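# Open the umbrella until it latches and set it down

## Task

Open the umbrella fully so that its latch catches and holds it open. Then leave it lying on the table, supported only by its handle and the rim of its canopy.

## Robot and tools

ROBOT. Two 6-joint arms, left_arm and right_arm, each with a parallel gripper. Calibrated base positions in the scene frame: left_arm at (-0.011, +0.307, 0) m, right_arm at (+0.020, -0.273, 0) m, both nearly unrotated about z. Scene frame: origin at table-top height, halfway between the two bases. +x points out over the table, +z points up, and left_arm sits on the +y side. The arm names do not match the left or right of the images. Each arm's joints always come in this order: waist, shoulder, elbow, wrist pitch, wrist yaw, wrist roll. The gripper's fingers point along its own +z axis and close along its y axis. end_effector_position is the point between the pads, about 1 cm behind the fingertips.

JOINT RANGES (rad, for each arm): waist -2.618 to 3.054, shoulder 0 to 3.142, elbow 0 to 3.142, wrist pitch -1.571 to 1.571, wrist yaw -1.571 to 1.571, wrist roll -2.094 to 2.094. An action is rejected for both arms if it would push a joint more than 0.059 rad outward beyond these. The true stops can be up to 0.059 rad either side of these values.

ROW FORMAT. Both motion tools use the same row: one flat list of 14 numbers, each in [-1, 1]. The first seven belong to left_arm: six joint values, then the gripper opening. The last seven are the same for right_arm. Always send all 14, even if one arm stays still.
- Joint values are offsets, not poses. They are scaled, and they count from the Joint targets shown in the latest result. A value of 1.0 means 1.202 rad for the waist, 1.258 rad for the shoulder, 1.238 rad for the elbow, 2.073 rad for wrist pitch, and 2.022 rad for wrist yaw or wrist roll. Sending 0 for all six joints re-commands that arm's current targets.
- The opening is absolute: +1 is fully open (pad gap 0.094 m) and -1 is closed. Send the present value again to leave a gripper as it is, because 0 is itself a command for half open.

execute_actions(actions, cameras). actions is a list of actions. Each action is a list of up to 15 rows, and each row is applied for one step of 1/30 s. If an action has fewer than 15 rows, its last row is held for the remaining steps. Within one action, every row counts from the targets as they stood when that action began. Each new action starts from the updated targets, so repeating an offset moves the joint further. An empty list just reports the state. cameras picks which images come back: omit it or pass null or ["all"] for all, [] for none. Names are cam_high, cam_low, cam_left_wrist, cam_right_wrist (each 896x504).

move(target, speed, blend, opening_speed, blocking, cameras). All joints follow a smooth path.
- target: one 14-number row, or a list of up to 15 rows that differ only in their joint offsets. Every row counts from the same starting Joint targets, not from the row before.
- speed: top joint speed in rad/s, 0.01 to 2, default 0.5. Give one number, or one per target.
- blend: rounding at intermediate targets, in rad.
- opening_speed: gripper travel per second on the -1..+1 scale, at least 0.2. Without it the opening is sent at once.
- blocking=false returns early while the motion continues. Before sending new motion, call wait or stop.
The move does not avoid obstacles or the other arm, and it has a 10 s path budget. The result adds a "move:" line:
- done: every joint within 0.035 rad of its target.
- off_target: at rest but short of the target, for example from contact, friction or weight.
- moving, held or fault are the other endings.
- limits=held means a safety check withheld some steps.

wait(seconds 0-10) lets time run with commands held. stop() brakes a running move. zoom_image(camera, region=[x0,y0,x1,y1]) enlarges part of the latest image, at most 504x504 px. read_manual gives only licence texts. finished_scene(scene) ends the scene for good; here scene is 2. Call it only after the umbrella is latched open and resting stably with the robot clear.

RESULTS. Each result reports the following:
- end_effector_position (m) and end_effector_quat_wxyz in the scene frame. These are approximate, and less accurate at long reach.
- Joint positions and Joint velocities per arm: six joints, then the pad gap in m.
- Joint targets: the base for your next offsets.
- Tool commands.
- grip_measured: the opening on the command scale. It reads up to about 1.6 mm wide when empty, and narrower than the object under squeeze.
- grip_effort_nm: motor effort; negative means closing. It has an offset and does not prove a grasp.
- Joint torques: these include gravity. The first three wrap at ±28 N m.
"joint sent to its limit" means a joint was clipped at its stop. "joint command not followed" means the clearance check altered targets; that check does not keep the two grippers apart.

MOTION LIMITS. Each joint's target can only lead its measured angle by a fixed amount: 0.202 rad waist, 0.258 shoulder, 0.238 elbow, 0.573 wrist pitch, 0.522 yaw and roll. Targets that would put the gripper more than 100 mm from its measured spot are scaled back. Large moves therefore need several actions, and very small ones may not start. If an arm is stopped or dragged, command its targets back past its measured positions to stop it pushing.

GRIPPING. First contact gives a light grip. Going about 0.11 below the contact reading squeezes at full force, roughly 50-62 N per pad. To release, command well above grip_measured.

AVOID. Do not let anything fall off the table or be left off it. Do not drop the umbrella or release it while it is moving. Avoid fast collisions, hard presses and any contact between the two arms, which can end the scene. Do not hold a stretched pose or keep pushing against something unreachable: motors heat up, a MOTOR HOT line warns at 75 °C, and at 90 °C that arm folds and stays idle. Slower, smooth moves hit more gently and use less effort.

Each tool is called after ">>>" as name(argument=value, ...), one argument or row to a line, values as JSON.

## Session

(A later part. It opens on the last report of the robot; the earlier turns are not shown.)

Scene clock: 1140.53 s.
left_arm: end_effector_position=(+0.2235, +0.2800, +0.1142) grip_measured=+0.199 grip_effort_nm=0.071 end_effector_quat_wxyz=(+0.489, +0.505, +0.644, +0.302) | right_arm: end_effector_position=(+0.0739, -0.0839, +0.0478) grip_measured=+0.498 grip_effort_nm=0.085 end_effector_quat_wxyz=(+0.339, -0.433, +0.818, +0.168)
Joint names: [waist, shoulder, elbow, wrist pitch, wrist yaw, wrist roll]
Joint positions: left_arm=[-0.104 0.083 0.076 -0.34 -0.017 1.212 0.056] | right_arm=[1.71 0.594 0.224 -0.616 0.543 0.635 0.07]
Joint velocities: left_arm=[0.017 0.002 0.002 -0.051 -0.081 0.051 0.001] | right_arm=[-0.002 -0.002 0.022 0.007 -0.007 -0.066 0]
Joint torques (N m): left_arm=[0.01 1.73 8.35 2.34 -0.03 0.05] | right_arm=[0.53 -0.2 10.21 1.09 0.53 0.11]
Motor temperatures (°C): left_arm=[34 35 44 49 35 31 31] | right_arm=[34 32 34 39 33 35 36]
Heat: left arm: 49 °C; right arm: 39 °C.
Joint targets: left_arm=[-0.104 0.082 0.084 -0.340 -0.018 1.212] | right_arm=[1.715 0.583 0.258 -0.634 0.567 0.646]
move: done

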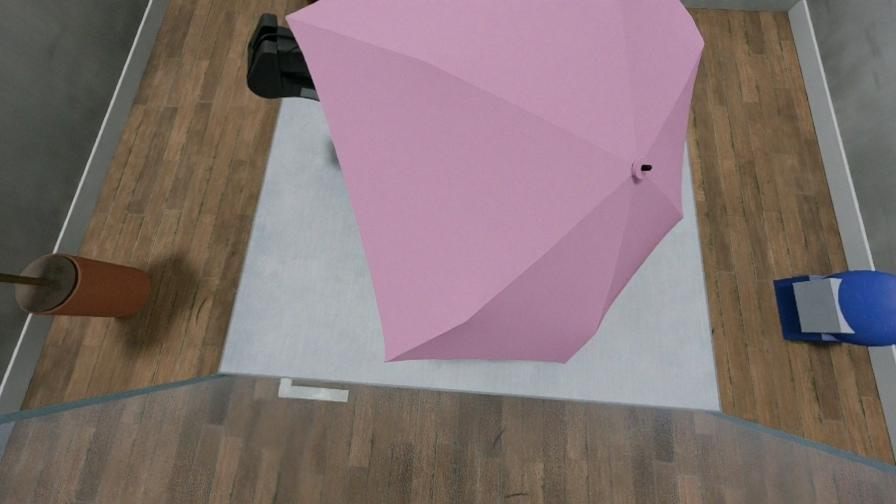

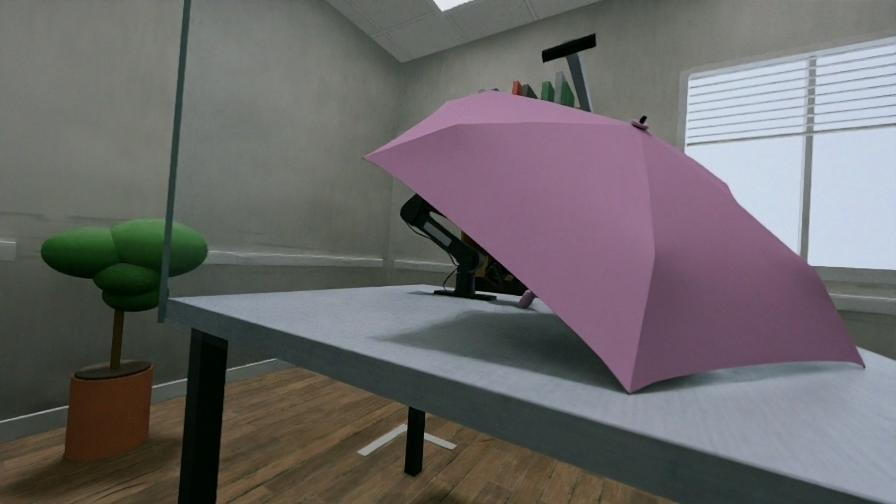

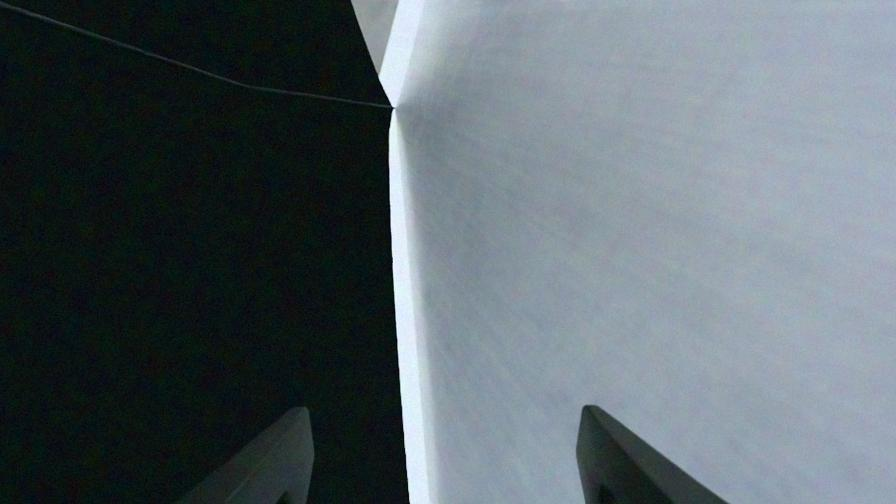

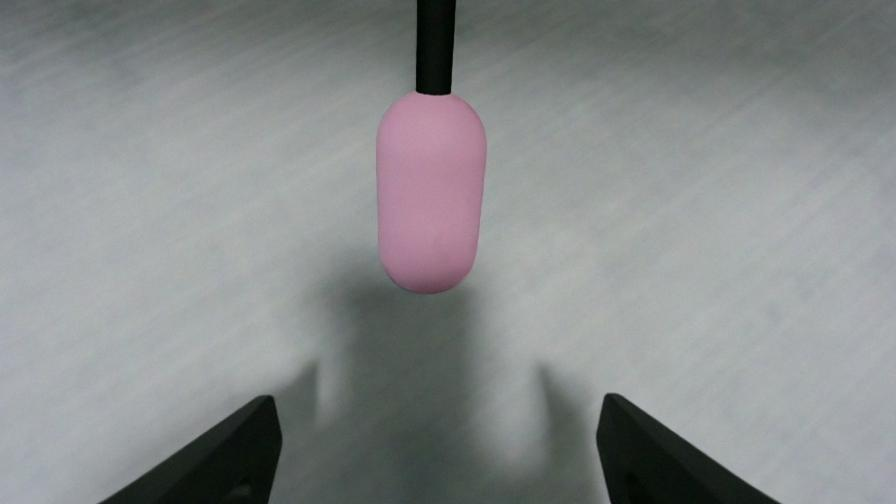

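>>> execute_actions(
  actions=[],
  cameras=["cam_low", "cam_right_wrist"],
)

Scene clock: 1160.03 s.
left_arm: end_effector_position=(+0.2235, +0.2800, +0.1142) grip_measured=+0.199 grip_effort_nm=0.076 end_effector_quat_wxyz=(+0.489, +0.505, +0.644, +0.302) | right_arm: end_effector_position=(+0.0740, -0.0841, +0.0478) grip_measured=+0.498 grip_effort_nm=0.081 end_effector_quat_wxyz=(+0.339, -0.433, +0.818, +0.167)
Joint names: [waist, shoulder, elbow, wrist pitch, wrist yaw, wrist roll]
Joint positions: left_arm=[-0.104 0.083 0.076 -0.34 -0.017 1.212 0.056] | right_arm=[1.71 0.594 0.224 -0.617 0.544 0.636 0.07]
Joint velocities: left_arm=[-0.022 0.007 -0.007 0.007 -0.007 -0.022 0] | right_arm=[0.007 -0.007 -0.002 -0.007 -0.081 -0.022 0]
Joint torques (N m): left_arm=[0.02 1.73 8.34 2.34 -0.03 0.04] | right_arm=[0.51 -0.23 10.19 1.09 0.53 0.11]
Motor temperatures (°C): left_arm=[34 35 44 50 34 31 31] | right_arm=[34 32 34 38 33 35 36]
Heat: left arm: 50 °C; right arm: 38 °C.
Joint targets: left_arm=[-0.104 0.082 0.084 -0.340 -0.018 1.212] | right_arm=[1.715 0.583 0.258 -0.634 0.567 0.646]
Tool commands: left_gripper/opening=+0.2 right_gripper/opening=+0.5
Images, in order (width x height): cam_low 896x504, cam_right_wrist 896x504.

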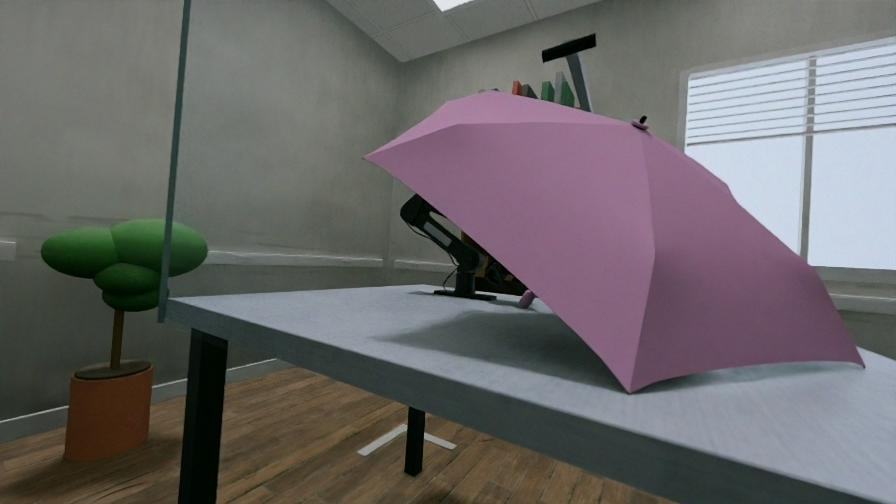

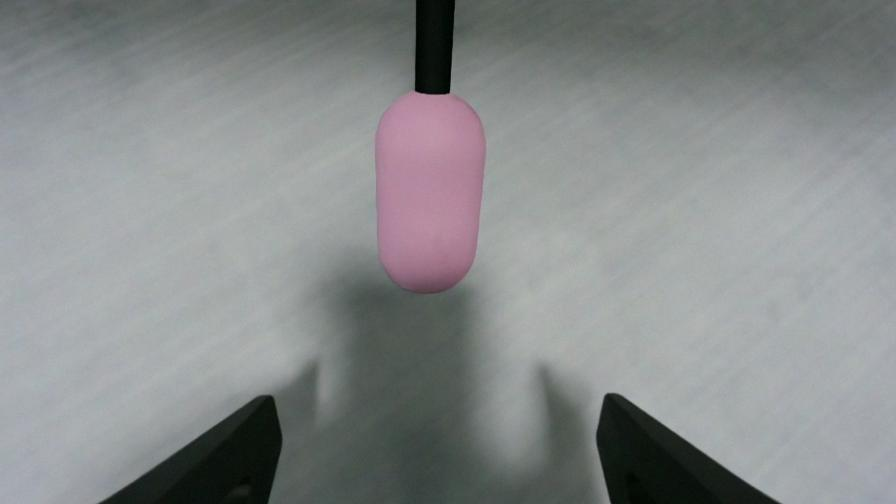

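>>> finished_scene(
  scene=2,
)

The scene is finished: the task was done.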